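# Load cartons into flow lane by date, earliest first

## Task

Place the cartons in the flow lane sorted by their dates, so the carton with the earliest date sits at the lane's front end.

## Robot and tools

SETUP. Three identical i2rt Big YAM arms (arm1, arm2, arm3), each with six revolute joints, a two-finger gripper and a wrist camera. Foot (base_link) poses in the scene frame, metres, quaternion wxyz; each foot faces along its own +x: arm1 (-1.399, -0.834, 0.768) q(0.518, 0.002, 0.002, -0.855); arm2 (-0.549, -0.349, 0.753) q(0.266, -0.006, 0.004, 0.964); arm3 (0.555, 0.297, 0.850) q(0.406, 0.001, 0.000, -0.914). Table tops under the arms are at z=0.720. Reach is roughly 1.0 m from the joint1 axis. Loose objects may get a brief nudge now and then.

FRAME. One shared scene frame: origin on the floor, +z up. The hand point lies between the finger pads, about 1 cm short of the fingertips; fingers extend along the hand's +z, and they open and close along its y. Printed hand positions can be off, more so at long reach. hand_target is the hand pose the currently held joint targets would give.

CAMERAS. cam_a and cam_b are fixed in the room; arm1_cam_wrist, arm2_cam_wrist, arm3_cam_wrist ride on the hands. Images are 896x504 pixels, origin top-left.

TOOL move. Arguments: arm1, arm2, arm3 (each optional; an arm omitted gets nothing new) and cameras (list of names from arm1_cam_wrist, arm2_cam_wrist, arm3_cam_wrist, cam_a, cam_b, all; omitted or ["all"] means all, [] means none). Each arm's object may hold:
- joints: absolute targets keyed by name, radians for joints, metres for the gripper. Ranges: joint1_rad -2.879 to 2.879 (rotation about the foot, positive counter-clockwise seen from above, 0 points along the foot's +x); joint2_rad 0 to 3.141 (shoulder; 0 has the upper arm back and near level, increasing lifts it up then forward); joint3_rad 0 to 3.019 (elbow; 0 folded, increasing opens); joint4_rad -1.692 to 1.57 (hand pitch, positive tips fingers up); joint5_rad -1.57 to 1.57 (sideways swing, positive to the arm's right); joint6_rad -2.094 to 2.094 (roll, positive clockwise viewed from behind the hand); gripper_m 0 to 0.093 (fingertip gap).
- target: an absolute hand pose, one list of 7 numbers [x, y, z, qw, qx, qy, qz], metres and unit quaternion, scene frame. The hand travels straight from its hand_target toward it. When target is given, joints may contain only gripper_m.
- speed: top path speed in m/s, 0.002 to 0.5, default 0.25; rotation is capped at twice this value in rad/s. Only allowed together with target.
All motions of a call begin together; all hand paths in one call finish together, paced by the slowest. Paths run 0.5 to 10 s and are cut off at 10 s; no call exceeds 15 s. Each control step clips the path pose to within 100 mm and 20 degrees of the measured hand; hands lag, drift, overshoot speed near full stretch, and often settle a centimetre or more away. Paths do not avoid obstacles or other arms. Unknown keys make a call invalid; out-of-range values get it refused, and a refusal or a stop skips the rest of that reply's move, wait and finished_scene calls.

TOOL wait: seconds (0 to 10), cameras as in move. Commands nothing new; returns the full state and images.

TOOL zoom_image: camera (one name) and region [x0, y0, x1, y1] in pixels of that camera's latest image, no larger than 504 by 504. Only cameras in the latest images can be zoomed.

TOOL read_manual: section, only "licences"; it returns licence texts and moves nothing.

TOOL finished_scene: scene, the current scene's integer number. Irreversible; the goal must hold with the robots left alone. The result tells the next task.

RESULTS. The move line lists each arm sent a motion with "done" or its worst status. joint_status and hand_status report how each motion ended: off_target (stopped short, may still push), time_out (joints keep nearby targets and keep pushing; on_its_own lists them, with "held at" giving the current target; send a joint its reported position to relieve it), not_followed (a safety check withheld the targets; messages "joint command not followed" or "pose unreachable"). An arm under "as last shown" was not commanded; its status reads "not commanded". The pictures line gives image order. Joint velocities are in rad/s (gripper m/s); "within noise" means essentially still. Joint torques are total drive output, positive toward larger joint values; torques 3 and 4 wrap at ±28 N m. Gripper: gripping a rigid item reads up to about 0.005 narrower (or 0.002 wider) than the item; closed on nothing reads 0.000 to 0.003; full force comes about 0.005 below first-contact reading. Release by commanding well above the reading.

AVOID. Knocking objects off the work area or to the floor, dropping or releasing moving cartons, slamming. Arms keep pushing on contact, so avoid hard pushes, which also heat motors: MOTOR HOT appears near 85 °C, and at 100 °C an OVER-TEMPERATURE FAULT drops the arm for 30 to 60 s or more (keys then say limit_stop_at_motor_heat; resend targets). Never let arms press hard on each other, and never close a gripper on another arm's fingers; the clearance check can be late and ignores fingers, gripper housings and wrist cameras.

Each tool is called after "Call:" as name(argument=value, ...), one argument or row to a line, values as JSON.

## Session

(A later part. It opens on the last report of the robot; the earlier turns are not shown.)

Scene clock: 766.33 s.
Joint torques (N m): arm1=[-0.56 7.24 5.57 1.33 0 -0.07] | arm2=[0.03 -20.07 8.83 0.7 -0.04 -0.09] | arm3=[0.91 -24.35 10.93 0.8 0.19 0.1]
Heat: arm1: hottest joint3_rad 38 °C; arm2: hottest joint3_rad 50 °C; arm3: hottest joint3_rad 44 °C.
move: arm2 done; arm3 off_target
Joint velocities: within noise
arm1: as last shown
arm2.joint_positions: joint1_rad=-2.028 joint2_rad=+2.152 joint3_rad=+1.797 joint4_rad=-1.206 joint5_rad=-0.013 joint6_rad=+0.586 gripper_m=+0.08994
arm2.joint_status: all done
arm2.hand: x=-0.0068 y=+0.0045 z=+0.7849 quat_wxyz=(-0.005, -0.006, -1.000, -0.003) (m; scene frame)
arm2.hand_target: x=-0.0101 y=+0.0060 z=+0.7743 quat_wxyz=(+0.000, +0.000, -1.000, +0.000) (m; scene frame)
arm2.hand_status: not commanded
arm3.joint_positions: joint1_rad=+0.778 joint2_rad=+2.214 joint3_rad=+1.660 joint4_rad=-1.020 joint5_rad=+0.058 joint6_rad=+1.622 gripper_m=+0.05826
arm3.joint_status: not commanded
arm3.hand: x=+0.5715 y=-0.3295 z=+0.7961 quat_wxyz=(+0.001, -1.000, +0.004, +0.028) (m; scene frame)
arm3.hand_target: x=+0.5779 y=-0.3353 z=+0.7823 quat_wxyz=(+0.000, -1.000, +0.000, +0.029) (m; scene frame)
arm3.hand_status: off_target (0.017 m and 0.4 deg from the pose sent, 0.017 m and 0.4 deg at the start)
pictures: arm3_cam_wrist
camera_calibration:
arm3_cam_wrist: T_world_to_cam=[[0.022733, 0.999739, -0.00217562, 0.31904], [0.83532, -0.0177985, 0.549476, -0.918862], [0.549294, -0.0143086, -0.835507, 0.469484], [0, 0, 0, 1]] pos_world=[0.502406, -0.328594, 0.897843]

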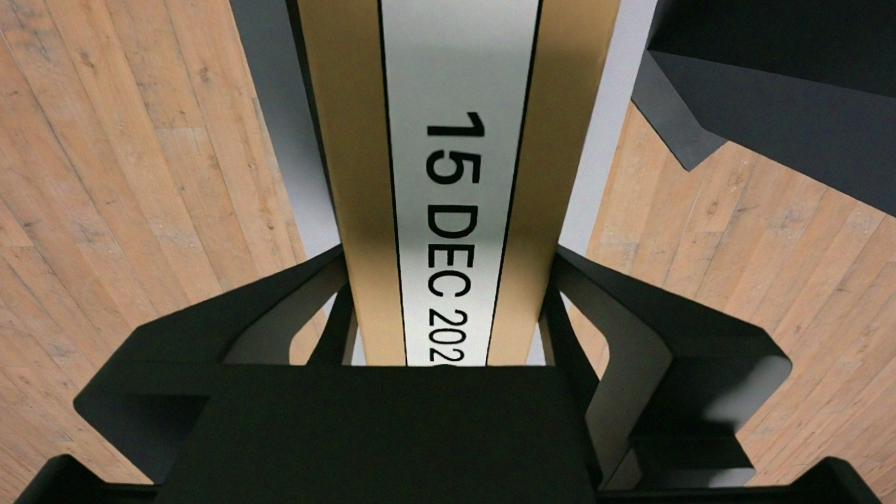

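Call:
move(
  arm3={"target": [0.578, -0.333, 0.797, 0, 0.9996, 0, -0.0288], "speed": 0.05},
  arm2={"target": [-0.01, 0.006, 0.90, 0, 0, 1, 0], "speed": 0.25},
  cameras=[],
)

Call:
move(
  arm3={"joints": {"gripper_m": 0.08}},
  arm2={"target": [-0.30, 0.006, 0.93, 0, 0, 1, 0], "speed": 0.35},
  cameras=["arm3_cam_wrist", "cam_b"],
)

Call:
zoom_image(
  camera="cam_b",
  region=[300, 170, 560, 330],
)

Scene clock: 772.40 s.
Joint torques (N m): arm1=[-0.62 7.24 5.57 1.35 0 -0.06] | arm2=[-0.15 -18.37 13.89 -0.08 -0.03 -0.11] | arm3=[0.91 -26.87 10.47 0.03 0.19 0.09]
Heat: arm1: hottest joint3_rad 38 °C; arm2: hottest joint3_rad 51 °C; arm3: hottest joint3_rad 43 °C.
move: arm2 off_target; arm3 done
Joint velocities: within noise
arm1.joint_positions: joint1_rad=+0.617 joint2_rad=+0.394 joint3_rad=+1.549 joint4_rad=-1.543 joint5_rad=+0.006 joint6_rad=+0.009 gripper_m=+0.08998
arm1.joint_status: not commanded
arm1.hand: x=-1.3905 y=-0.9170 z=+1.3621 quat_wxyz=(-0.419, -0.551, -0.623, +0.364) (m; scene frame)
arm1.hand_target: x=-1.3914 y=-0.9187 z=+1.3605 quat_wxyz=(-0.411, -0.556, -0.623, +0.366) (m; scene frame)
arm1.hand_status: not commanded
arm2.joint_positions: joint1_rad=-2.028 joint2_rad=+2.051 joint3_rad=+1.930 joint4_rad=-1.466 joint5_rad=-0.013 joint6_rad=+0.586 gripper_m=+0.08995
arm2.joint_status: not commanded
arm2.hand: x=-0.0203 y=-0.0022 z=+0.8974 quat_wxyz=(+0.005, -0.006, -1.000, +0.004) (m; scene frame)
arm2.hand_target: x=-0.0105 y=+0.0057 z=+0.8999 quat_wxyz=(+0.000, +0.000, -1.000, +0.000) (m; scene frame)
arm2.hand_status: off_target (0.013 m and 1.0 deg from the pose sent, 0.115 m and 0.9 deg at the start)
arm3.joint_positions: joint1_rad=+0.778 joint2_rad=+2.214 joint3_rad=+1.660 joint4_rad=-1.021 joint5_rad=+0.058 joint6_rad=+1.622 gripper_m=+0.05826
arm3.joint_status: not commanded
arm3.hand: x=+0.5715 y=-0.3294 z=+0.7961 quat_wxyz=(+0.001, -1.000, +0.004, +0.028) (m; scene frame)
arm3.hand_target: x=+0.5780 y=-0.3328 z=+0.7971 quat_wxyz=(+0.000, -1.000, +0.000, +0.029) (m; scene frame)
arm3.hand_status: done (0.007 m and 0.4 deg from the pose sent, 0.007 m and 0.4 deg at the start)
pictures: none
No camera images: "cameras" was empty.

Scene clock: 774.33 s.
Joint torques (N m): arm1=[-0.56 7.18 5.56 1.33 0 -0.06] | arm2=[0.21 -11.34 8.66 0.73 0.13 0.09] | arm3=[0.73 -26.7 10.45 0.03 0.2 0.09]
Heat: arm1: hottest joint3_rad 38 °C; arm2: hottest joint3_rad 50 °C; arm3: hottest joint3_rad 43 °C.
move: arm2 done; arm3 done
Joint velocities: within noise
arm1: as last shown
arm2.joint_positions: joint1_rad=-1.658 joint2_rad=+1.493 joint3_rad=+1.274 joint4_rad=-1.343 joint5_rad=-0.016 joint6_rad=+0.938 gripper_m=+0.08995
arm2.joint_status: not commanded
arm2.hand: x=-0.2971 y=+0.0068 z=+0.9359 quat_wxyz=(-0.001, +0.003, -1.000, -0.003) (m; scene frame)
arm2.hand_target: x=-0.2999 y=+0.0059 z=+0.9300 quat_wxyz=(+0.000, +0.000, -1.000, +0.000) (m; scene frame)
arm2.hand_status: done (0.007 m and 0.5 deg from the pose sent, 0.282 m and 1.0 deg at the start)
arm3.joint_positions: joint1_rad=+0.778 joint2_rad=+2.214 joint3_rad=+1.660 joint4_rad=-1.021 joint5_rad=+0.058 joint6_rad=+1.622 gripper_m=+0.07994
arm3.joint_status: all done
arm3.hand: x=+0.5715 y=-0.3294 z=+0.7961 quat_wxyz=(+0.001, -1.000, +0.004, +0.028) (m; scene frame)
arm3.hand_target: x=+0.5780 y=-0.3328 z=+0.7971 quat_wxyz=(+0.000, -1.000, +0.000, +0.029) (m; scene frame)
arm3.hand_status: not commanded
pictures: arm3_cam_wrist, cam_b
camera_calibration:
arm3_cam_wrist: T_world_to_cam=[[0.0227395, 0.99974, -0.00181795, 0.318616], [0.835395, -0.0180024, 0.549355, -0.918856], [0.549179, -0.0140107, -0.835587, 0.469713], [0, 0, 0, 1]] pos_world=[0.502406, -0.328494, 0.897843]

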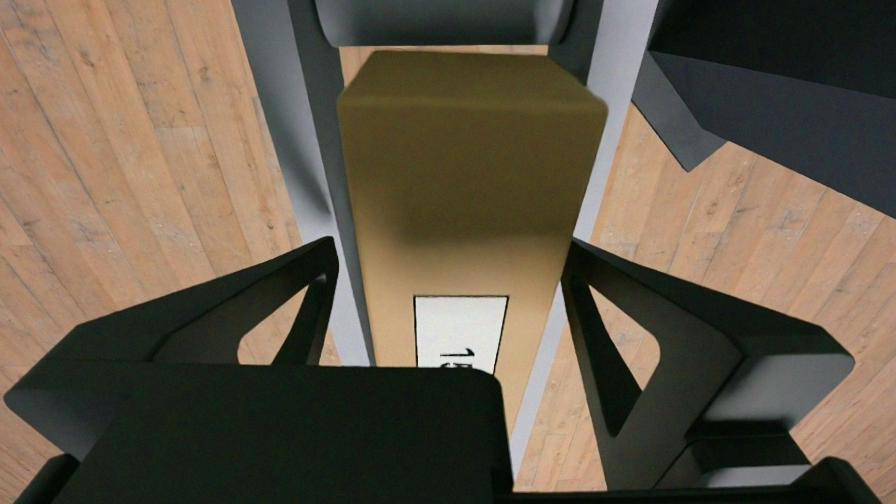

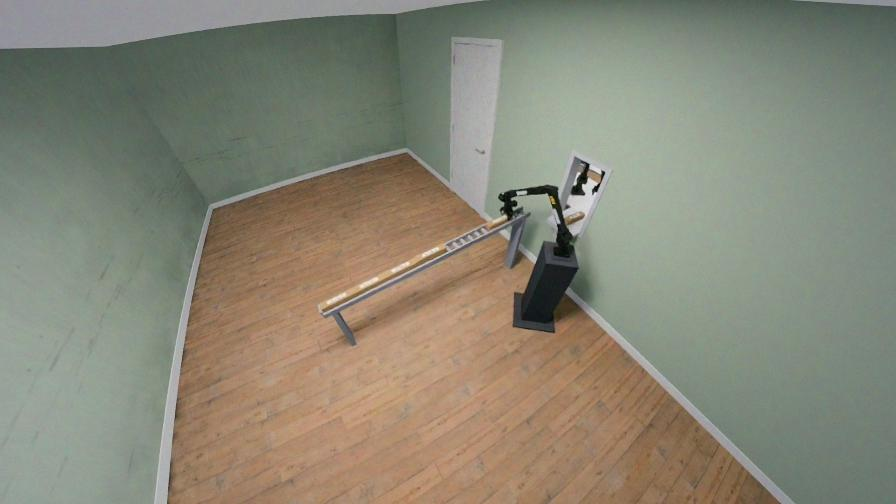

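Scaled by 1.938 from the camera's 896x504 image, which has a finer 1280x720 frame.

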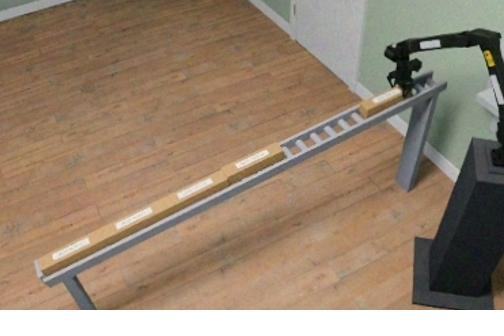

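Call:
move(
  arm3={"target": [0.578, -0.333, 0.91, 0, 0.9996, 0, -0.0288], "speed": 0.25},
  cameras=[],
)

Call:
move(
  arm3={"joints": {"joint1_rad": -0.066, "joint2_rad": 1.397, "joint3_rad": 0.878, "joint4_rad": -1.052, "joint5_rad": 0, "joint6_rad": 0.77, "gripper_m": 0.09}},
  cameras=[],
)

Call:
move(
  arm3={"target": [-0.02, 0.0, 0.89, 0, 1, 0, 0], "speed": 0.3},
  arm2={"joints": {"joint1_rad": -1.2, "joint2_rad": 0.9, "joint3_rad": 1.3, "joint4_rad": -1.5}},
  cameras=["arm3_cam_wrist", "cam_b"],
)

Call:
zoom_image(
  camera="cam_b",
  region=[300, 170, 560, 330],
)

Scene clock: 800.63 s.
Joint torques (N m): arm1=[-0.56 7.18 5.56 1.35 0.01 -0.06] | arm2=[0.21 -11.46 8.65 0.73 0.12 0.09] | arm3=[1.03 -24.88 13.35 -0.08 0.19 0.11]
Heat: arm1: hottest joint3_rad 38 °C; arm2: hottest joint3_rad 48 °C; arm3: hottest joint3_rad 42 °C.
move: arm3 off_target
Joint velocities: within noise
arm1, arm2: as last shown
arm2.joint_positions: joint1_rad=-1.658 joint2_rad=+1.493 joint3_rad=+1.274 joint4_rad=-1.343 joint5_rad=-0.016 joint6_rad=+0.939 gripper_m=+0.08995
arm2.hand_target: x=-0.3000 y=+0.0059 z=+0.9300 quat_wxyz=(+0.000, +0.000, -1.000, +0.000) (m; scene frame)
arm3.joint_positions: joint1_rad=+0.778 joint2_rad=+2.070 joint3_rad=+1.735 joint4_rad=-1.244 joint5_rad=+0.058 joint6_rad=+1.622 gripper_m=+0.07994
arm3.joint_status: not commanded
arm3.hand: x=+0.5710 y=-0.3237 z=+0.9089 quat_wxyz=(+0.003, -1.000, +0.003, +0.028) (m; scene frame)
arm3.hand_target: x=+0.5780 y=-0.3326 z=+0.9099 quat_wxyz=(+0.000, -1.000, +0.000, +0.029) (m; scene frame)
arm3.hand_status: off_target (0.012 m and 0.5 deg from the pose sent, 0.114 m and 0.4 deg at the start)
pictures: none
No camera images: "cameras" was empty.

Scene clock: 802.23 s.
Joint torques (N m): arm1=[-0.56 7.24 5.56 1.32 0 -0.06] | arm2=[0.15 -11.46 8.66 0.72 0.12 0.09] | arm3=[-0.91 -12.69 9.62 0.43 0 -0.03]
Heat: arm1: hottest joint3_rad 38 °C; arm2: hottest joint3_rad 48 °C; arm3: hottest joint3_rad 42 °C.
move: arm3 done
Joint velocities: within noise
arm1, arm2: as last shown
arm3.joint_positions: joint1_rad=-0.057 joint2_rad=+1.396 joint3_rad=+0.877 joint4_rad=-1.054 joint5_rad=+0.003 joint6_rad=+0.778 gripper_m=+0.08991
arm3.joint_status: all done
arm3.hand: x=+0.3020 y=+0.0493 z=+0.9295 quat_wxyz=(+0.002, -1.000, -0.001, -0.001) (m; scene frame)
arm3.hand_target: x=+0.2993 y=+0.0506 z=+0.9296 quat_wxyz=(+0.000, -1.000, +0.000, -0.001) (m; scene frame)
arm3.hand_status: not commanded
pictures: none
No camera images: "cameras" was empty.

Scene clock: 804.40 s.
Joint torques (N m): arm1=[-0.56 7.24 5.56 1.31 0.01 -0.06] | arm2=[0.73 -2.08 12.34 0.87 0.1 0.05] | arm3=[-0.26 -24.41 14.57 -0.01 -0.01 -0.03]
Heat: arm1: hottest joint3_rad 38 °C; arm2: hottest joint3_rad 49 °C; arm3: hottest joint3_rad 42 °C.
move: arm2 done; arm3 off_target
Joint velocities: within noise
arm1: as last shown
arm2.joint_positions: joint1_rad=-1.211 joint2_rad=+0.897 joint3_rad=+1.274 joint4_rad=-1.493 joint5_rad=-0.016 joint6_rad=+0.939 gripper_m=+0.08996
arm2.joint_status: all done
arm2.hand: x=-0.5006 y=-0.0473 z=+1.1385 quat_wxyz=(-0.085, +0.222, -0.950, -0.203) (m; scene frame)
arm2.hand_target: x=-0.5035 y=-0.0455 z=+1.1490 quat_wxyz=(-0.087, +0.222, -0.948, -0.211) (m; scene frame)
arm2.hand_status: not commanded
arm3.joint_positions: joint1_rad=-0.354 joint2_rad=+2.112 joint3_rad=+1.766 joint4_rad=-1.227 joint5_rad=+0.003 joint6_rad=+0.487 gripper_m=+0.08991
arm3.joint_status: not commanded
arm3.hand: x=-0.0076 y=+0.0045 z=+0.8935 quat_wxyz=(+0.002, -1.000, +0.002, -0.001) (m; scene frame)
arm3.hand_target: x=-0.0194 y=+0.0003 z=+0.8900 quat_wxyz=(+0.000, -1.000, +0.000, +0.000) (m; scene frame)
arm3.hand_status: off_target (0.014 m and 0.4 deg from the pose sent, 0.328 m and 0.3 deg at the start)
pictures: arm3_cam_wrist, cam_b
camera_calibration:
arm3_cam_wrist: T_world_to_cam=[[0.02074, 0.999783, 0.00185794, -0.00513588], [0.801499, -0.0177375, 0.597732, -0.526075], [0.597636, -0.0109079, -0.801693, 0.843928], [0, 0, 0, 1]] pos_world=[-0.0826063, 0.00500894, 0.991034]

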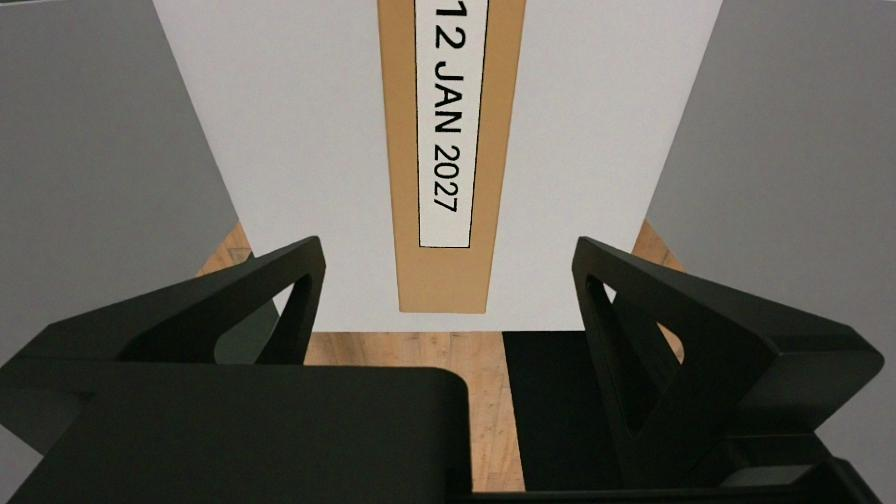

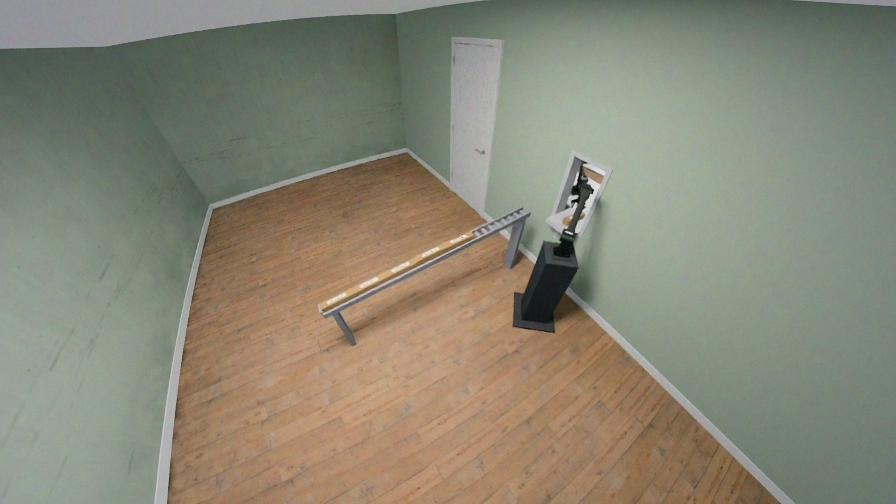

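Scaled by 1.938 from the camera's 896x504 image, which has a finer 1280x720 frame.

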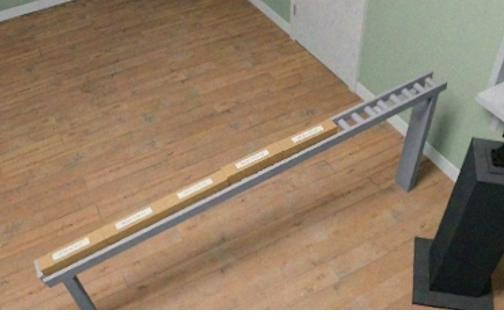

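Call:
move(
  arm3={"target": [-0.0455, -0.001, 0.79, 0, 1, 0, 0], "speed": 0.2},
  cameras=[],
)

Call:
move(
  arm3={"joints": {"gripper_m": 0.05}},
  cameras=["arm3_cam_wrist"],
)

Call:
move(
  arm3={"target": [-0.04, 0.0, 0.91, 0, 1, 0, 0], "speed": 0.25},
  cameras=[],
)

Call:
move(
  arm3={"target": [0.32, 0.03, 0.93, 0, 1, 0, 0], "speed": 0.35},
  cameras=[],
)

Call:
move(
  arm3={"joints": {"joint1_rad": 0.7746, "joint2_rad": 2.1216, "joint3_rad": 1.7128, "joint4_rad": -1.162, "joint5_rad": 0.056, "joint6_rad": 1.6106}},
  cameras=["arm3_cam_wrist"],
)

Scene clock: 814.70 s.
Joint torques (N m): arm1=[-0.62 7.24 5.56 1.33 0 -0.06] | arm2=[0.67 -2.08 12.33 0.85 0.1 0.05] | arm3=[-0.56 -27.16 13.3 0.53 -0.01 -0.03]
Heat: arm1: hottest joint3_rad 38 °C; arm2: hottest joint3_rad 49 °C; arm3: hottest joint3_rad 44 °C.
move: arm3 off_target
Joint velocities: within noise
arm1, arm2: as last shown
arm3.joint_positions: joint1_rad=-0.364 joint2_rad=+2.303 joint3_rad=+1.804 joint4_rad=-1.102 joint5_rad=+0.003 joint6_rad=+0.471 gripper_m=+0.08991
arm3.joint_status: not commanded
arm3.hand: x=-0.0278 y=+0.0015 z=+0.7868 quat_wxyz=(+0.008, -1.000, -0.001, -0.014) (m; scene frame)
arm3.hand_target: x=-0.0450 y=-0.0005 z=+0.7903 quat_wxyz=(+0.000, -1.000, +0.000, +0.000) (m; scene frame)
arm3.hand_status: off_target (0.018 m and 1.9 deg from the pose sent, 0.110 m and 0.4 deg at the start)
pictures: none
No camera images: "cameras" was empty.

Scene clock: 815.30 s.
Joint torques (N m): arm1=[-0.62 7.24 5.57 1.35 0 -0.06] | arm2=[0.73 -2.14 12.33 0.85 0.1 0.05] | arm3=[-0.67 -27.22 13.3 0.53 -0.03 -0.03]
Heat: arm1: hottest joint3_rad 38 °C; arm2: hottest joint3_rad 49 °C; arm3: hottest joint3_rad 44 °C.
move: arm3 off_target
Joint velocities: within noise
arm1, arm2: as last shown
arm3.joint_positions: joint1_rad=-0.364 joint2_rad=+2.303 joint3_rad=+1.804 joint4_rad=-1.102 joint5_rad=+0.003 joint6_rad=+0.470 gripper_m=+0.05828
arm3.joint_status: gripper_m off_target (ended at +0.05831, target +0.05000)
arm3.hand: x=-0.0278 y=+0.0015 z=+0.7868 quat_wxyz=(+0.008, -1.000, -0.001, -0.014) (m; scene frame)
arm3.hand_target: x=-0.0450 y=-0.0005 z=+0.7903 quat_wxyz=(+0.000, -1.000, +0.000, +0.000) (m; scene frame)
arm3.hand_status: not commanded
pictures: arm3_cam_wrist
camera_calibration:
arm3_cam_wrist: T_world_to_cam=[[0.0139935, 0.999791, 0.0148811, -0.0118753], [0.786491, -0.0201957, 0.617271, -0.461972], [0.617443, 0.00306604, -0.786609, 0.75913], [0, 0, 0, 1]] pos_world=[-0.105217, 0.000215453, 0.882478]

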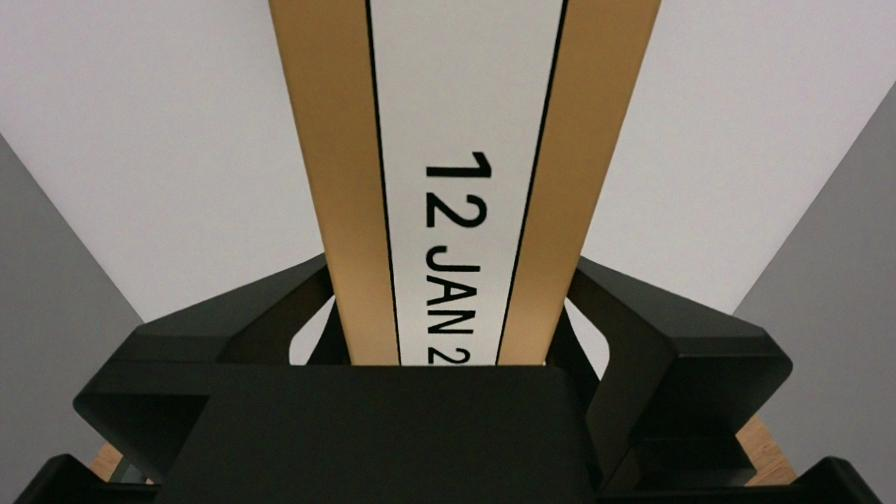

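Scene clock: 816.77 s.
Joint torques (N m): arm1=[-0.56 7.18 5.56 1.32 0 -0.05] | arm2=[0.73 -2.14 12.33 0.84 0.1 0.05] | arm3=[-0.38 -28.16 15.08 -0.03 -0.01 0]
Heat: arm1: hottest joint3_rad 38 °C; arm2: hottest joint3_rad 49 °C; arm3: hottest joint3_rad 44 °C.
move: arm3 off_target
Joint velocities: within noise
arm1, arm2: as last shown
arm3.joint_positions: joint1_rad=-0.364 joint2_rad=+2.180 joint3_rad=+1.871 joint4_rad=-1.305 joint5_rad=+0.003 joint6_rad=+0.470 gripper_m=+0.05828
arm3.joint_status: not commanded
arm3.hand: x=-0.0227 y=+0.0041 z=+0.8895 quat_wxyz=(+0.011, -1.000, -0.001, -0.019) (m; scene frame)
arm3.hand_target: x=-0.0391 y=+0.0006 z=+0.9104 quat_wxyz=(+0.000, -1.000, +0.000, +0.000) (m; scene frame)
arm3.hand_status: off_target (0.027 m and 2.6 deg from the pose sent, 0.124 m and 1.9 deg at the start; pose on its path clipped on 2 of 44 steps)
pictures: none
No camera images: "cameras" was empty.

Scene clock: 818.90 s.
Joint torques (N m): arm1=[-0.56 7.18 5.56 1.33 0 -0.06] | arm2=[0.62 -2.08 12.33 0.85 0.11 0.05] | arm3=[1.03 -14.74 9.73 0.58 0.21 0.16]
Heat: arm1: hottest joint3_rad 38 °C; arm2: hottest joint3_rad 50 °C; arm3: hottest joint3_rad 44 °C.
move: arm3 done
Joint velocities: within noise
arm1.joint_positions: joint1_rad=+0.617 joint2_rad=+0.394 joint3_rad=+1.549 joint4_rad=-1.543 joint5_rad=+0.006 joint6_rad=+0.009 gripper_m=+0.08998
arm1.joint_status: not commanded
arm1.hand: x=-1.3905 y=-0.9170 z=+1.3621 quat_wxyz=(-0.419, -0.551, -0.623, +0.364) (m; scene frame)
arm1.hand_target: x=-1.3914 y=-0.9187 z=+1.3605 quat_wxyz=(-0.411, -0.556, -0.623, +0.366) (m; scene frame)
arm1.hand_status: not commanded
arm2: as last shown
arm3.joint_positions: joint1_rad=+0.006 joint2_rad=+1.416 joint3_rad=+0.875 joint4_rad=-1.058 joint5_rad=-0.002 joint6_rad=+0.844 gripper_m=+0.05828
arm3.joint_status: not commanded
arm3.hand: x=+0.3206 y=+0.0355 z=+0.9223 quat_wxyz=(+0.010, -1.000, +0.001, -0.011) (m; scene frame)
arm3.hand_target: x=+0.3201 y=+0.0301 z=+0.9299 quat_wxyz=(+0.000, -1.000, +0.000, +0.000) (m; scene frame)
arm3.hand_status: done (0.009 m and 1.7 deg from the pose sent, 0.346 m and 2.6 deg at the start)
pictures: none
No camera images: "cameras" was empty.

Scene clock: 820.70 s.
Joint torques (N m): arm1=[-0.62 7.18 5.56 1.32 0 -0.06] | arm2=[0.67 -2.08 12.34 0.85 0.1 0.05] | arm3=[-0.21 -26.58 14.3 -0.05 0.25 0.16]
Heat: arm1: hottest joint3_rad 38 °C; arm2: hottest joint3_rad 50 °C; arm3: hottest joint3_rad 44 °C.
move: arm3 done
Joint velocities: within noise
arm1, arm2: as last shown
arm3.joint_positions: joint1_rad=+0.776 joint2_rad=+2.123 joint3_rad=+1.661 joint4_rad=-1.154 joint5_rad=+0.053 joint6_rad=+1.602 gripper_m=+0.05829
arm3.joint_status: all done
arm3.hand: x=+0.5700 y=-0.3113 z=+0.8517 quat_wxyz=(+0.022, -0.999, -0.006, +0.026) (m; scene frame)
arm3.hand_target: x=+0.5695 y=-0.3309 z=+0.8704 quat_wxyz=(-0.001, -1.000, +0.000, +0.027) (m; scene frame)
arm3.hand_status: not commanded
pictures: arm3_cam_wrist
camera_calibration:
arm3_cam_wrist: T_world_to_cam=[[0.00523527, 0.99916, 0.0406435, 0.274348], [0.83374, -0.0268025, 0.551506, -0.951517], [0.552132, 0.0309988, -0.83318, 0.527567], [0, 0, 0, 1]] pos_world=[0.500595, -0.315974, 0.953175]

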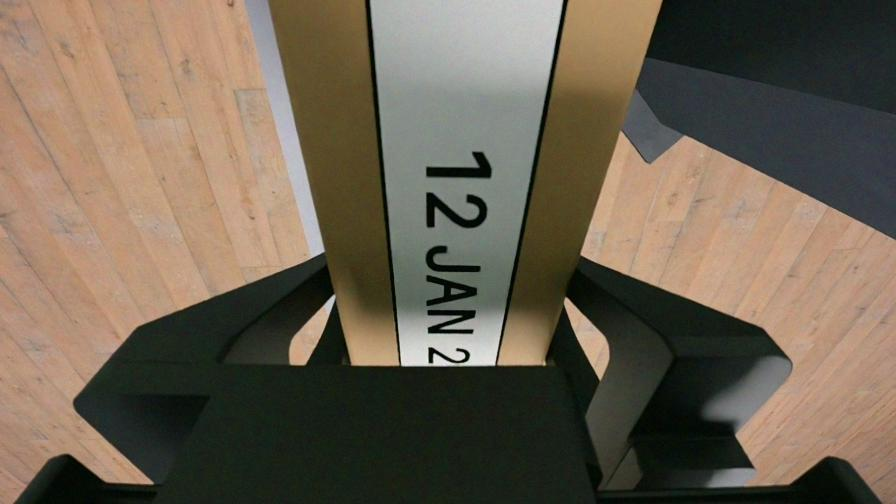

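Call:
move(
  arm3={"target": [0.578, -0.343, 0.80, 0, 0.9996, 0, -0.0288], "speed": 0.15},
  cameras=["arm3_cam_wrist"],
)

Call:
move(
  arm3={"target": [0.578, -0.336, 0.772, 0, 0.9996, 0, -0.0288], "speed": 0.08},
  cameras=["arm3_cam_wrist"],
)

Scene clock: 824.73 s.
Joint torques (N m): arm1=[-0.56 7.24 5.56 1.35 0.01 -0.06] | arm2=[0.67 -2.08 12.33 0.85 0.11 0.05] | arm3=[1.03 -26.64 13.68 0.32 0.17 0.19]
Heat: arm1: hottest joint3_rad 38 °C; arm2: hottest joint3_rad 50 °C; arm3: hottest joint3_rad 44 °C.
move: arm3 off_target
Joint velocities: within noise
arm1, arm2: as last shown
arm3.joint_positions: joint1_rad=+0.778 joint2_rad=+2.230 joint3_rad=+1.663 joint4_rad=-1.054 joint5_rad=+0.059 joint6_rad=+1.613 gripper_m=+0.05828
arm3.joint_status: not commanded
arm3.hand: x=+0.5713 y=-0.3197 z=+0.7878 quat_wxyz=(+0.024, -0.999, -0.002, +0.029) (m; scene frame)
arm3.hand_target: x=+0.5780 y=-0.3420 z=+0.8008 quat_wxyz=(+0.000, -1.000, +0.000, +0.028) (m; scene frame)
arm3.hand_status: off_target (0.027 m and 2.8 deg from the pose sent, 0.061 m and 2.6 deg at the start)
pictures: arm3_cam_wrist
camera_calibration:
arm3_cam_wrist: T_world_to_cam=[[0.0135458, 0.998909, 0.0446919, 0.277271], [0.836828, -0.0357894, 0.546294, -0.917992], [0.547298, 0.0299995, -0.8364, 0.478798], [0, 0, 0, 1]] pos_world=[0.502401, -0.324187, 0.889568]

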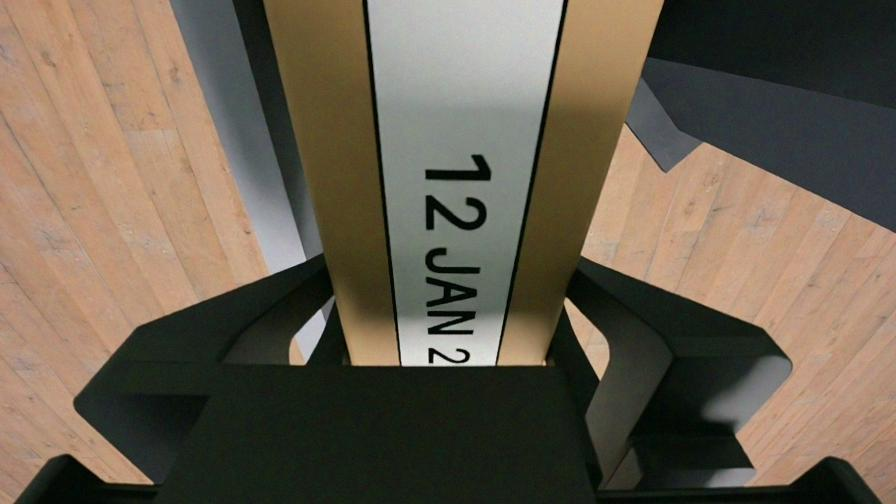

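Scene clock: 825.73 s.
Joint torques (N m): arm1=[-0.44 7.24 5.56 1.33 0.01 -0.06] | arm2=[0.73 -2.14 12.33 0.85 0.1 0.05] | arm3=[0.56 -25.23 10.3 0.73 0.32 0.14]
Heat: arm1: hottest joint3_rad 38 °C; arm2: hottest joint3_rad 50 °C; arm3: hottest joint3_rad 44 °C.
move: arm3 off_target
Joint velocities: within noise
arm1, arm2: as last shown
arm3.joint_positions: joint1_rad=+0.780 joint2_rad=+2.237 joint3_rad=+1.663 joint4_rad=-1.001 joint5_rad=+0.055 joint6_rad=+1.615 gripper_m=+0.05828
arm3.joint_status: not commanded
arm3.hand: x=+0.5732 y=-0.3315 z=+0.7832 quat_wxyz=(+0.001, -1.000, +0.000, +0.026) (m; scene frame)
arm3.hand_target: x=+0.5780 y=-0.3357 z=+0.7722 quat_wxyz=(+0.000, -1.000, +0.000, +0.029) (m; scene frame)
arm3.hand_status: off_target (0.013 m and 0.3 deg from the pose sent, 0.024 m and 2.8 deg at the start)
pictures: arm3_cam_wrist
camera_calibration:
arm3_cam_wrist: T_world_to_cam=[[0.0150868, 0.999884, -0.00204455, 0.325253], [0.833559, -0.0114478, 0.552312, -0.912311], [0.552224, -0.0100368, -0.833635, 0.456079], [0, 0, 0, 1]] pos_world=[0.503701, -0.331082, 0.884748]

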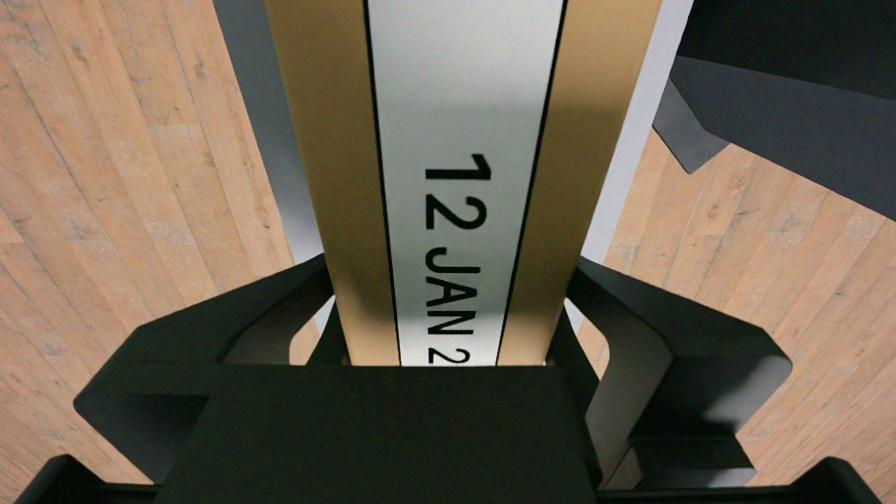

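Call:
move(
  arm3={"target": [0.578, -0.335, 0.783, 0, 0.9996, 0, -0.0288], "speed": 0.05},
  cameras=[],
)

Call:
move(
  arm3={"joints": {"gripper_m": 0.072}},
  cameras=["arm3_cam_wrist"],
)

Call:
wait(
  seconds=1.5,
  cameras=["arm3_cam_wrist", "cam_b"],
)

Scene clock: 829.80 s.
Joint torques (N m): arm1=[-0.62 7.18 5.56 1.33 0.01 -0.06] | arm2=[0.67 -2.02 12.31 0.85 0.1 0.05] | arm3=[0.62 -26.7 10.28 0.08 0.31 0.16]
Heat: arm1: hottest joint3_rad 38 °C; arm2: hottest joint3_rad 50 °C; arm3: hottest joint3_rad 44 °C.
move: arm3 done
Joint velocities: within noise
arm1: as last shown
arm2.joint_positions: joint1_rad=-1.211 joint2_rad=+0.897 joint3_rad=+1.274 joint4_rad=-1.493 joint5_rad=-0.016 joint6_rad=+0.939 gripper_m=+0.08996
arm2.joint_status: not commanded
arm2.hand: x=-0.5006 y=-0.0473 z=+1.1385 quat_wxyz=(-0.085, +0.222, -0.950, -0.203) (m; scene frame)
arm2.hand_target: x=-0.5035 y=-0.0455 z=+1.1490 quat_wxyz=(-0.087, +0.222, -0.948, -0.211) (m; scene frame)
arm2.hand_status: not commanded
arm3.joint_positions: joint1_rad=+0.780 joint2_rad=+2.237 joint3_rad=+1.663 joint4_rad=-1.001 joint5_rad=+0.055 joint6_rad=+1.615 gripper_m=+0.05828
arm3.joint_status: not commanded
arm3.hand: x=+0.5732 y=-0.3315 z=+0.7832 quat_wxyz=(+0.001, -1.000, +0.000, +0.026) (m; scene frame)
arm3.hand_target: x=+0.5780 y=-0.3350 z=+0.7831 quat_wxyz=(+0.000, -1.000, +0.000, +0.029) (m; scene frame)
arm3.hand_status: done (0.006 m and 0.3 deg from the pose sent, 0.006 m and 0.3 deg at the start)
pictures: none
No camera images: "cameras" was empty.

Scene clock: 830.33 s.
Joint torques (N m): arm1=[-0.56 7.24 5.57 1.31 0 -0.06] | arm2=[0.67 -2.08 12.34 0.85 0.11 0.05] | arm3=[0.91 -26.64 10.22 0.03 0.26 0.15]
Heat: arm1: hottest joint3_rad 38 °C; arm2: hottest joint3_rad 50 °C; arm3: hottest joint3_rad 44 °C.
move: arm3 done
Joint velocities: within noise
arm1, arm2: as last shown
arm3.joint_positions: joint1_rad=+0.780 joint2_rad=+2.237 joint3_rad=+1.663 joint4_rad=-1.001 joint5_rad=+0.057 joint6_rad=+1.616 gripper_m=+0.07185
arm3.joint_status: all done
arm3.hand: x=+0.5728 y=-0.3315 z=+0.7833 quat_wxyz=(+0.001, -1.000, +0.000, +0.027) (m; scene frame)
arm3.hand_target: x=+0.5780 y=-0.3350 z=+0.7831 quat_wxyz=(+0.000, -1.000, +0.000, +0.029) (m; scene frame)
arm3.hand_status: not commanded
pictures: arm3_cam_wrist
camera_calibration:
arm3_cam_wrist: T_world_to_cam=[[0.0158579, 0.999872, -0.00216877, 0.324976], [0.83459, -0.0120419, 0.550739, -0.911579], [0.550643, -0.0105436, -0.834674, 0.457901], [0, 0, 0, 1]] pos_world=[0.503502, -0.331083, 0.884946]

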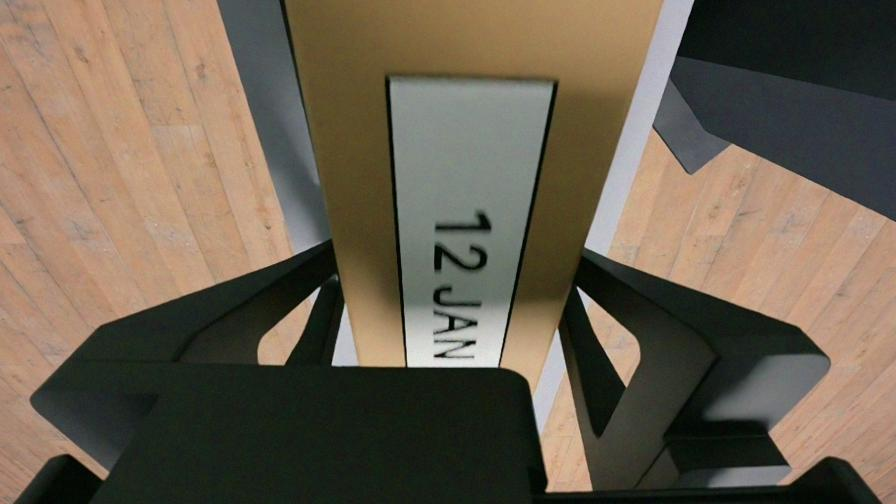

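Scene clock: 831.83 s.
Joint torques (N m): arm1=[-0.56 7.24 5.56 1.35 0 -0.05] | arm2=[0.67 -2.08 12.34 0.84 0.1 0.05] | arm3=[0.91 -26.81 10.32 0.05 0.26 0.15]
Heat: arm1: hottest joint3_rad 38 °C; arm2: hottest joint3_rad 50 °C; arm3: hottest joint3_rad 44 °C.
Joint velocities: within noise
arm1.joint_positions: joint1_rad=+0.617 joint2_rad=+0.394 joint3_rad=+1.549 joint4_rad=-1.543 joint5_rad=+0.006 joint6_rad=+0.009 gripper_m=+0.08998
arm1.joint_status: not commanded
arm1.hand: x=-1.3905 y=-0.9170 z=+1.3621 quat_wxyz=(-0.419, -0.551, -0.623, +0.364) (m; scene frame)
arm1.hand_target: x=-1.3914 y=-0.9187 z=+1.3605 quat_wxyz=(-0.411, -0.556, -0.623, +0.366) (m; scene frame)
arm1.hand_status: not commanded
arm2.joint_positions: joint1_rad=-1.211 joint2_rad=+0.897 joint3_rad=+1.274 joint4_rad=-1.493 joint5_rad=-0.016 joint6_rad=+0.939 gripper_m=+0.08996
arm2.joint_status: not commanded
arm2.hand: x=-0.5006 y=-0.0473 z=+1.1385 quat_wxyz=(-0.085, +0.222, -0.950, -0.203) (m; scene frame)
arm2.hand_target: x=-0.5035 y=-0.0455 z=+1.1490 quat_wxyz=(-0.087, +0.222, -0.948, -0.211) (m; scene frame)
arm2.hand_status: not commanded
arm3.joint_positions: joint1_rad=+0.780 joint2_rad=+2.237 joint3_rad=+1.663 joint4_rad=-1.001 joint5_rad=+0.057 joint6_rad=+1.617 gripper_m=+0.07193
arm3.joint_status: all done
arm3.hand: x=+0.5728 y=-0.3315 z=+0.7833 quat_wxyz=(+0.001, -1.000, +0.000, +0.027) (m; scene frame)
arm3.hand_target: x=+0.5780 y=-0.3350 z=+0.7831 quat_wxyz=(+0.000, -1.000, +0.000, +0.029) (m; scene frame)
arm3.hand_status: not commanded
wait: 1.50 s; at rest by 0.27 s
pictures: arm3_cam_wrist, cam_b
camera_calibration:
arm3_cam_wrist: T_world_to_cam=[[0.0162724, 0.999865, -0.00225866, 0.324845], [0.834585, -0.0123385, 0.550741, -0.911676], [0.550638, -0.0108469, -0.834673, 0.457802], [0, 0, 0, 1]] pos_world=[0.503502, -0.331084, 0.884946]

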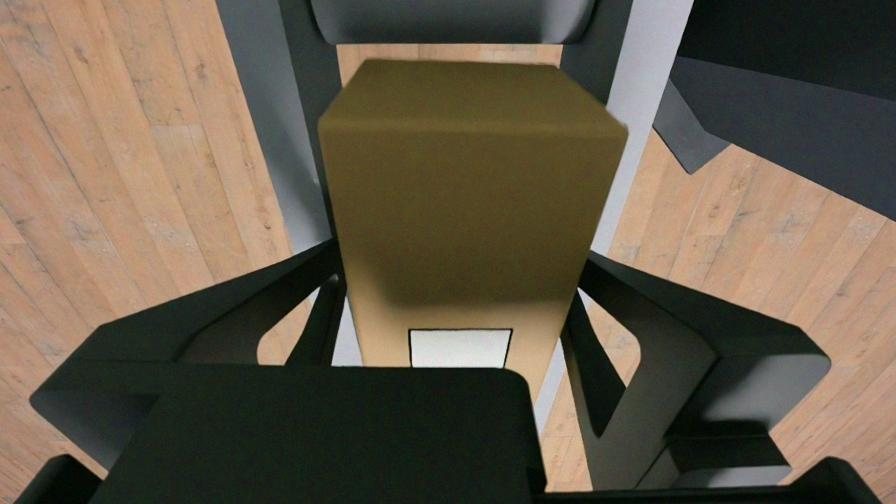

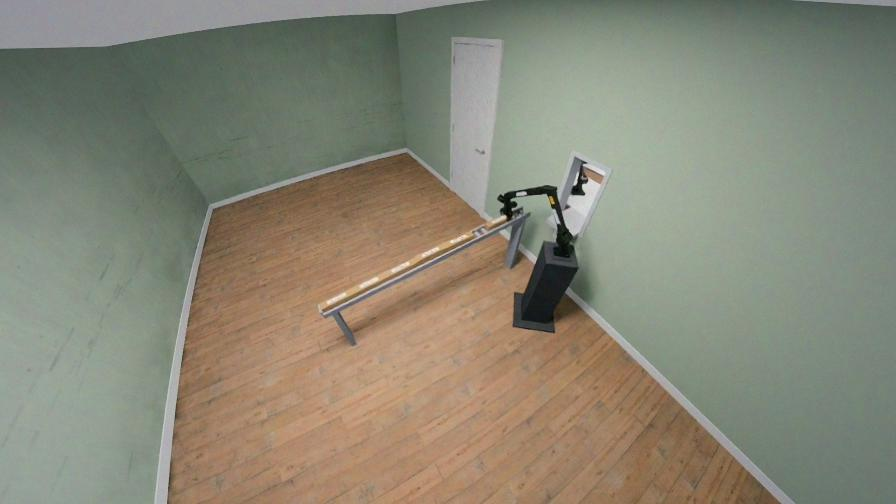

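Call:
move(
  arm3={"target": [0.578, -0.335, 0.91, 0, 0.9996, 0, -0.0288], "speed": 0.25},
  arm2={"joints": {"joint1_rad": 2.307, "joint2_rad": 0.3, "joint3_rad": 1.6, "joint4_rad": -1.6, "joint5_rad": 0, "joint6_rad": 0}},
  arm1={"joints": {"joint1_rad": -2.39, "joint2_rad": 0.3, "joint3_rad": 1.6, "joint4_rad": -1.6, "joint5_rad": 0, "joint6_rad": 0}},
)

Call:
zoom_image(
  camera="cam_b",
  region=[300, 170, 560, 330],
)

Scene clock: 905.83 s.
Joint torques (N m): arm1=[-0.56 10.64 4.93 1.32 0.02 -0.06] | arm2=[0.62 11.87 3.58 1.7 0.01 -0.12] | arm3=[1.03 -24.88 13.38 -0.05 0.25 0.14]
Heat: arm1: hottest joint1_rad 37 °C; arm2: hottest joint3_rad 53 °C; arm3: hottest joint3_rad 44 °C.
move: arm1 done; arm2 done; arm3 off_target
Joint velocities: within noise
arm1.joint_positions: joint1_rad=-2.373 joint2_rad=+0.286 joint3_rad=+1.589 joint4_rad=-1.591 joint5_rad=+0.001 joint6_rad=+0.009 gripper_m=+0.09002
arm1.joint_status: all done
arm1.hand: x=-1.4035 y=-0.8229 z=+1.3686 quat_wxyz=(+0.359, -0.639, +0.481, +0.481) (m; scene frame)
arm1.hand_target: x=-1.4041 y=-0.8205 z=+1.3703 quat_wxyz=(+0.362, -0.640, +0.486, +0.473) (m; scene frame)
arm1.hand_status: not commanded
arm2.joint_positions: joint1_rad=+2.298 joint2_rad=+0.295 joint3_rad=+1.611 joint4_rad=-1.591 joint5_rad=-0.001 joint6_rad=+0.011 gripper_m=+0.09004
arm2.joint_status: all done
arm2.hand: x=-0.5523 y=-0.3543 z=+1.3614 quat_wxyz=(+0.473, +0.511, +0.607, -0.383) (m; scene frame)
arm2.hand_target: x=-0.5514 y=-0.3590 z=+1.3559 quat_wxyz=(+0.465, +0.509, +0.618, -0.378) (m; scene frame)
arm2.hand_status: not commanded
arm3.joint_positions: joint1_rad=+0.780 joint2_rad=+2.075 joint3_rad=+1.743 joint4_rad=-1.248 joint5_rad=+0.057 joint6_rad=+1.617 gripper_m=+0.07193
arm3.joint_status: not commanded
arm3.hand: x=+0.5723 y=-0.3255 z=+0.9091 quat_wxyz=(+0.003, -1.000, +0.000, +0.028) (m; scene frame)
arm3.hand_target: x=+0.5780 y=-0.3347 z=+0.9100 quat_wxyz=(+0.000, -1.000, +0.000, +0.029) (m; scene frame)
arm3.hand_status: off_target (0.011 m and 0.4 deg from the pose sent, 0.127 m and 0.2 deg at the start)
pictures: arm1_cam_wrist, arm2_cam_wrist, arm3_cam_wrist, cam_a, cam_b
camera_calibration:
arm1_cam_wrist: T_world_to_cam=[[0.952821, 0.303447, -0.0072419, 1.60021], [0.244855, -0.782504, -0.57248, 0.481065], [-0.179384, 0.543698, -0.819887, 1.44125], [0, 0, 0, 1]] pos_world=[-1.38397, -0.892747, 1.46865]
arm2_cam_wrist: T_world_to_cam=[[-0.984769, -0.173582, -0.00994407, -0.593874], [-0.125627, 0.749918, -0.649493, 1.08855], [0.120197, -0.638351, -0.760303, 0.998281], [0, 0, 0, 1]] pos_world=[-0.568068, -0.282158, 1.4601]
arm3_cam_wrist: T_world_to_cam=[[0.0166427, 0.999856, 0.00344501, 0.313685], [0.834705, -0.0157904, 0.550471, -0.981387], [0.550445, -0.00628573, -0.834847, 0.564899], [0, 0, 0, 1]] pos_world=[0.503002, -0.325585, 1.01075]

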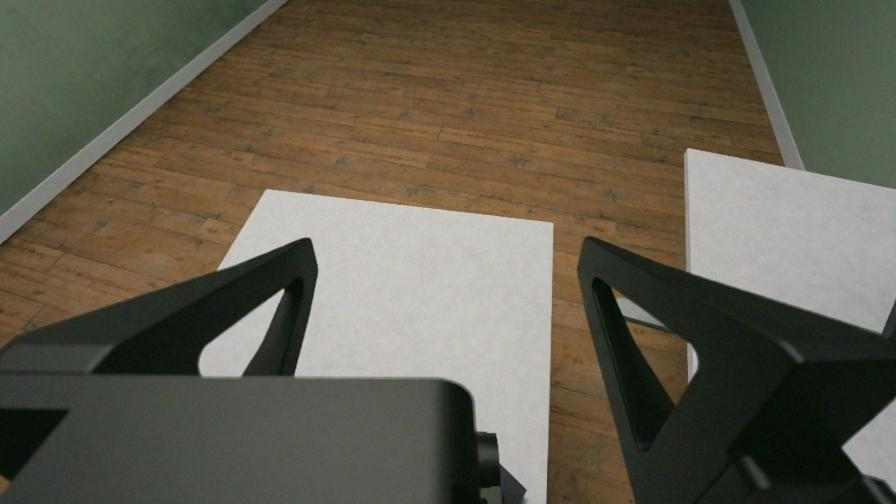

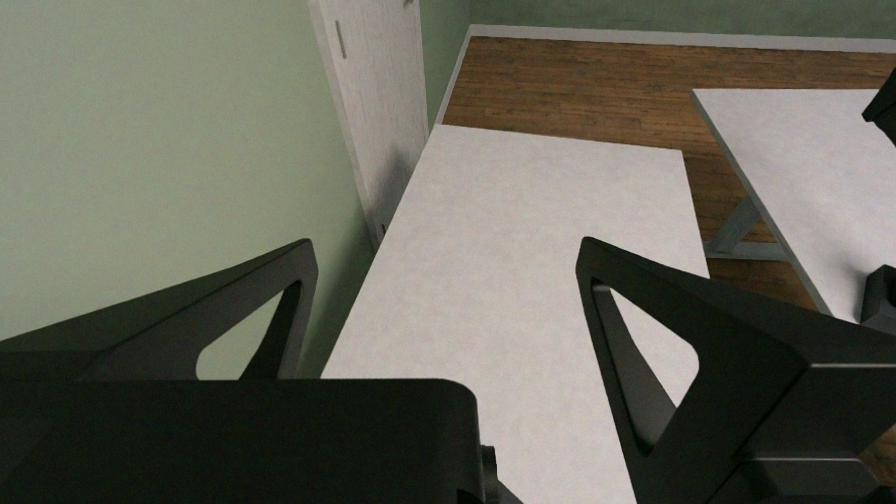

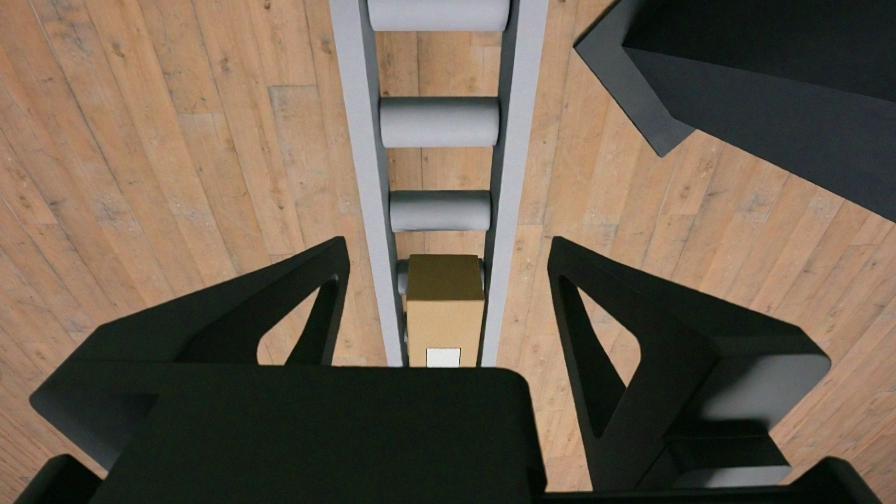

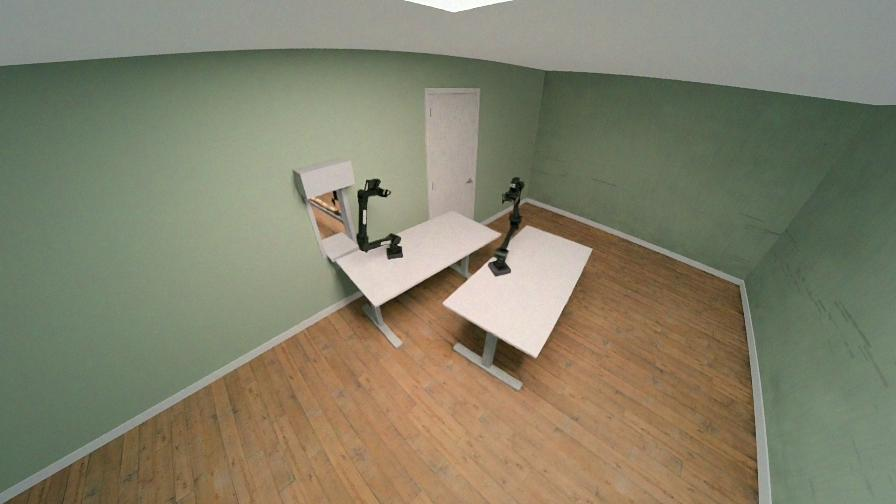

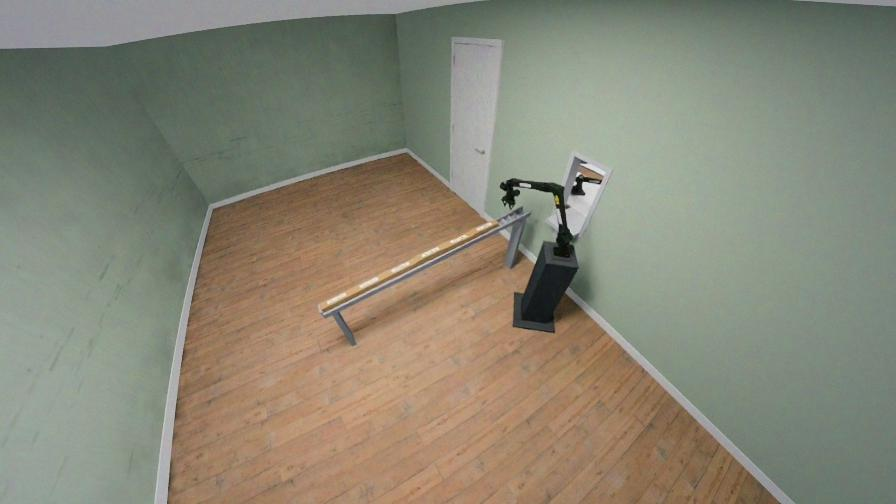

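Scaled by 1.938 from the camera's 896x504 image, which has a finer 1280x720 frame.

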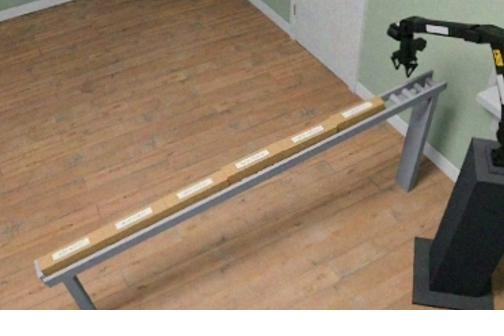

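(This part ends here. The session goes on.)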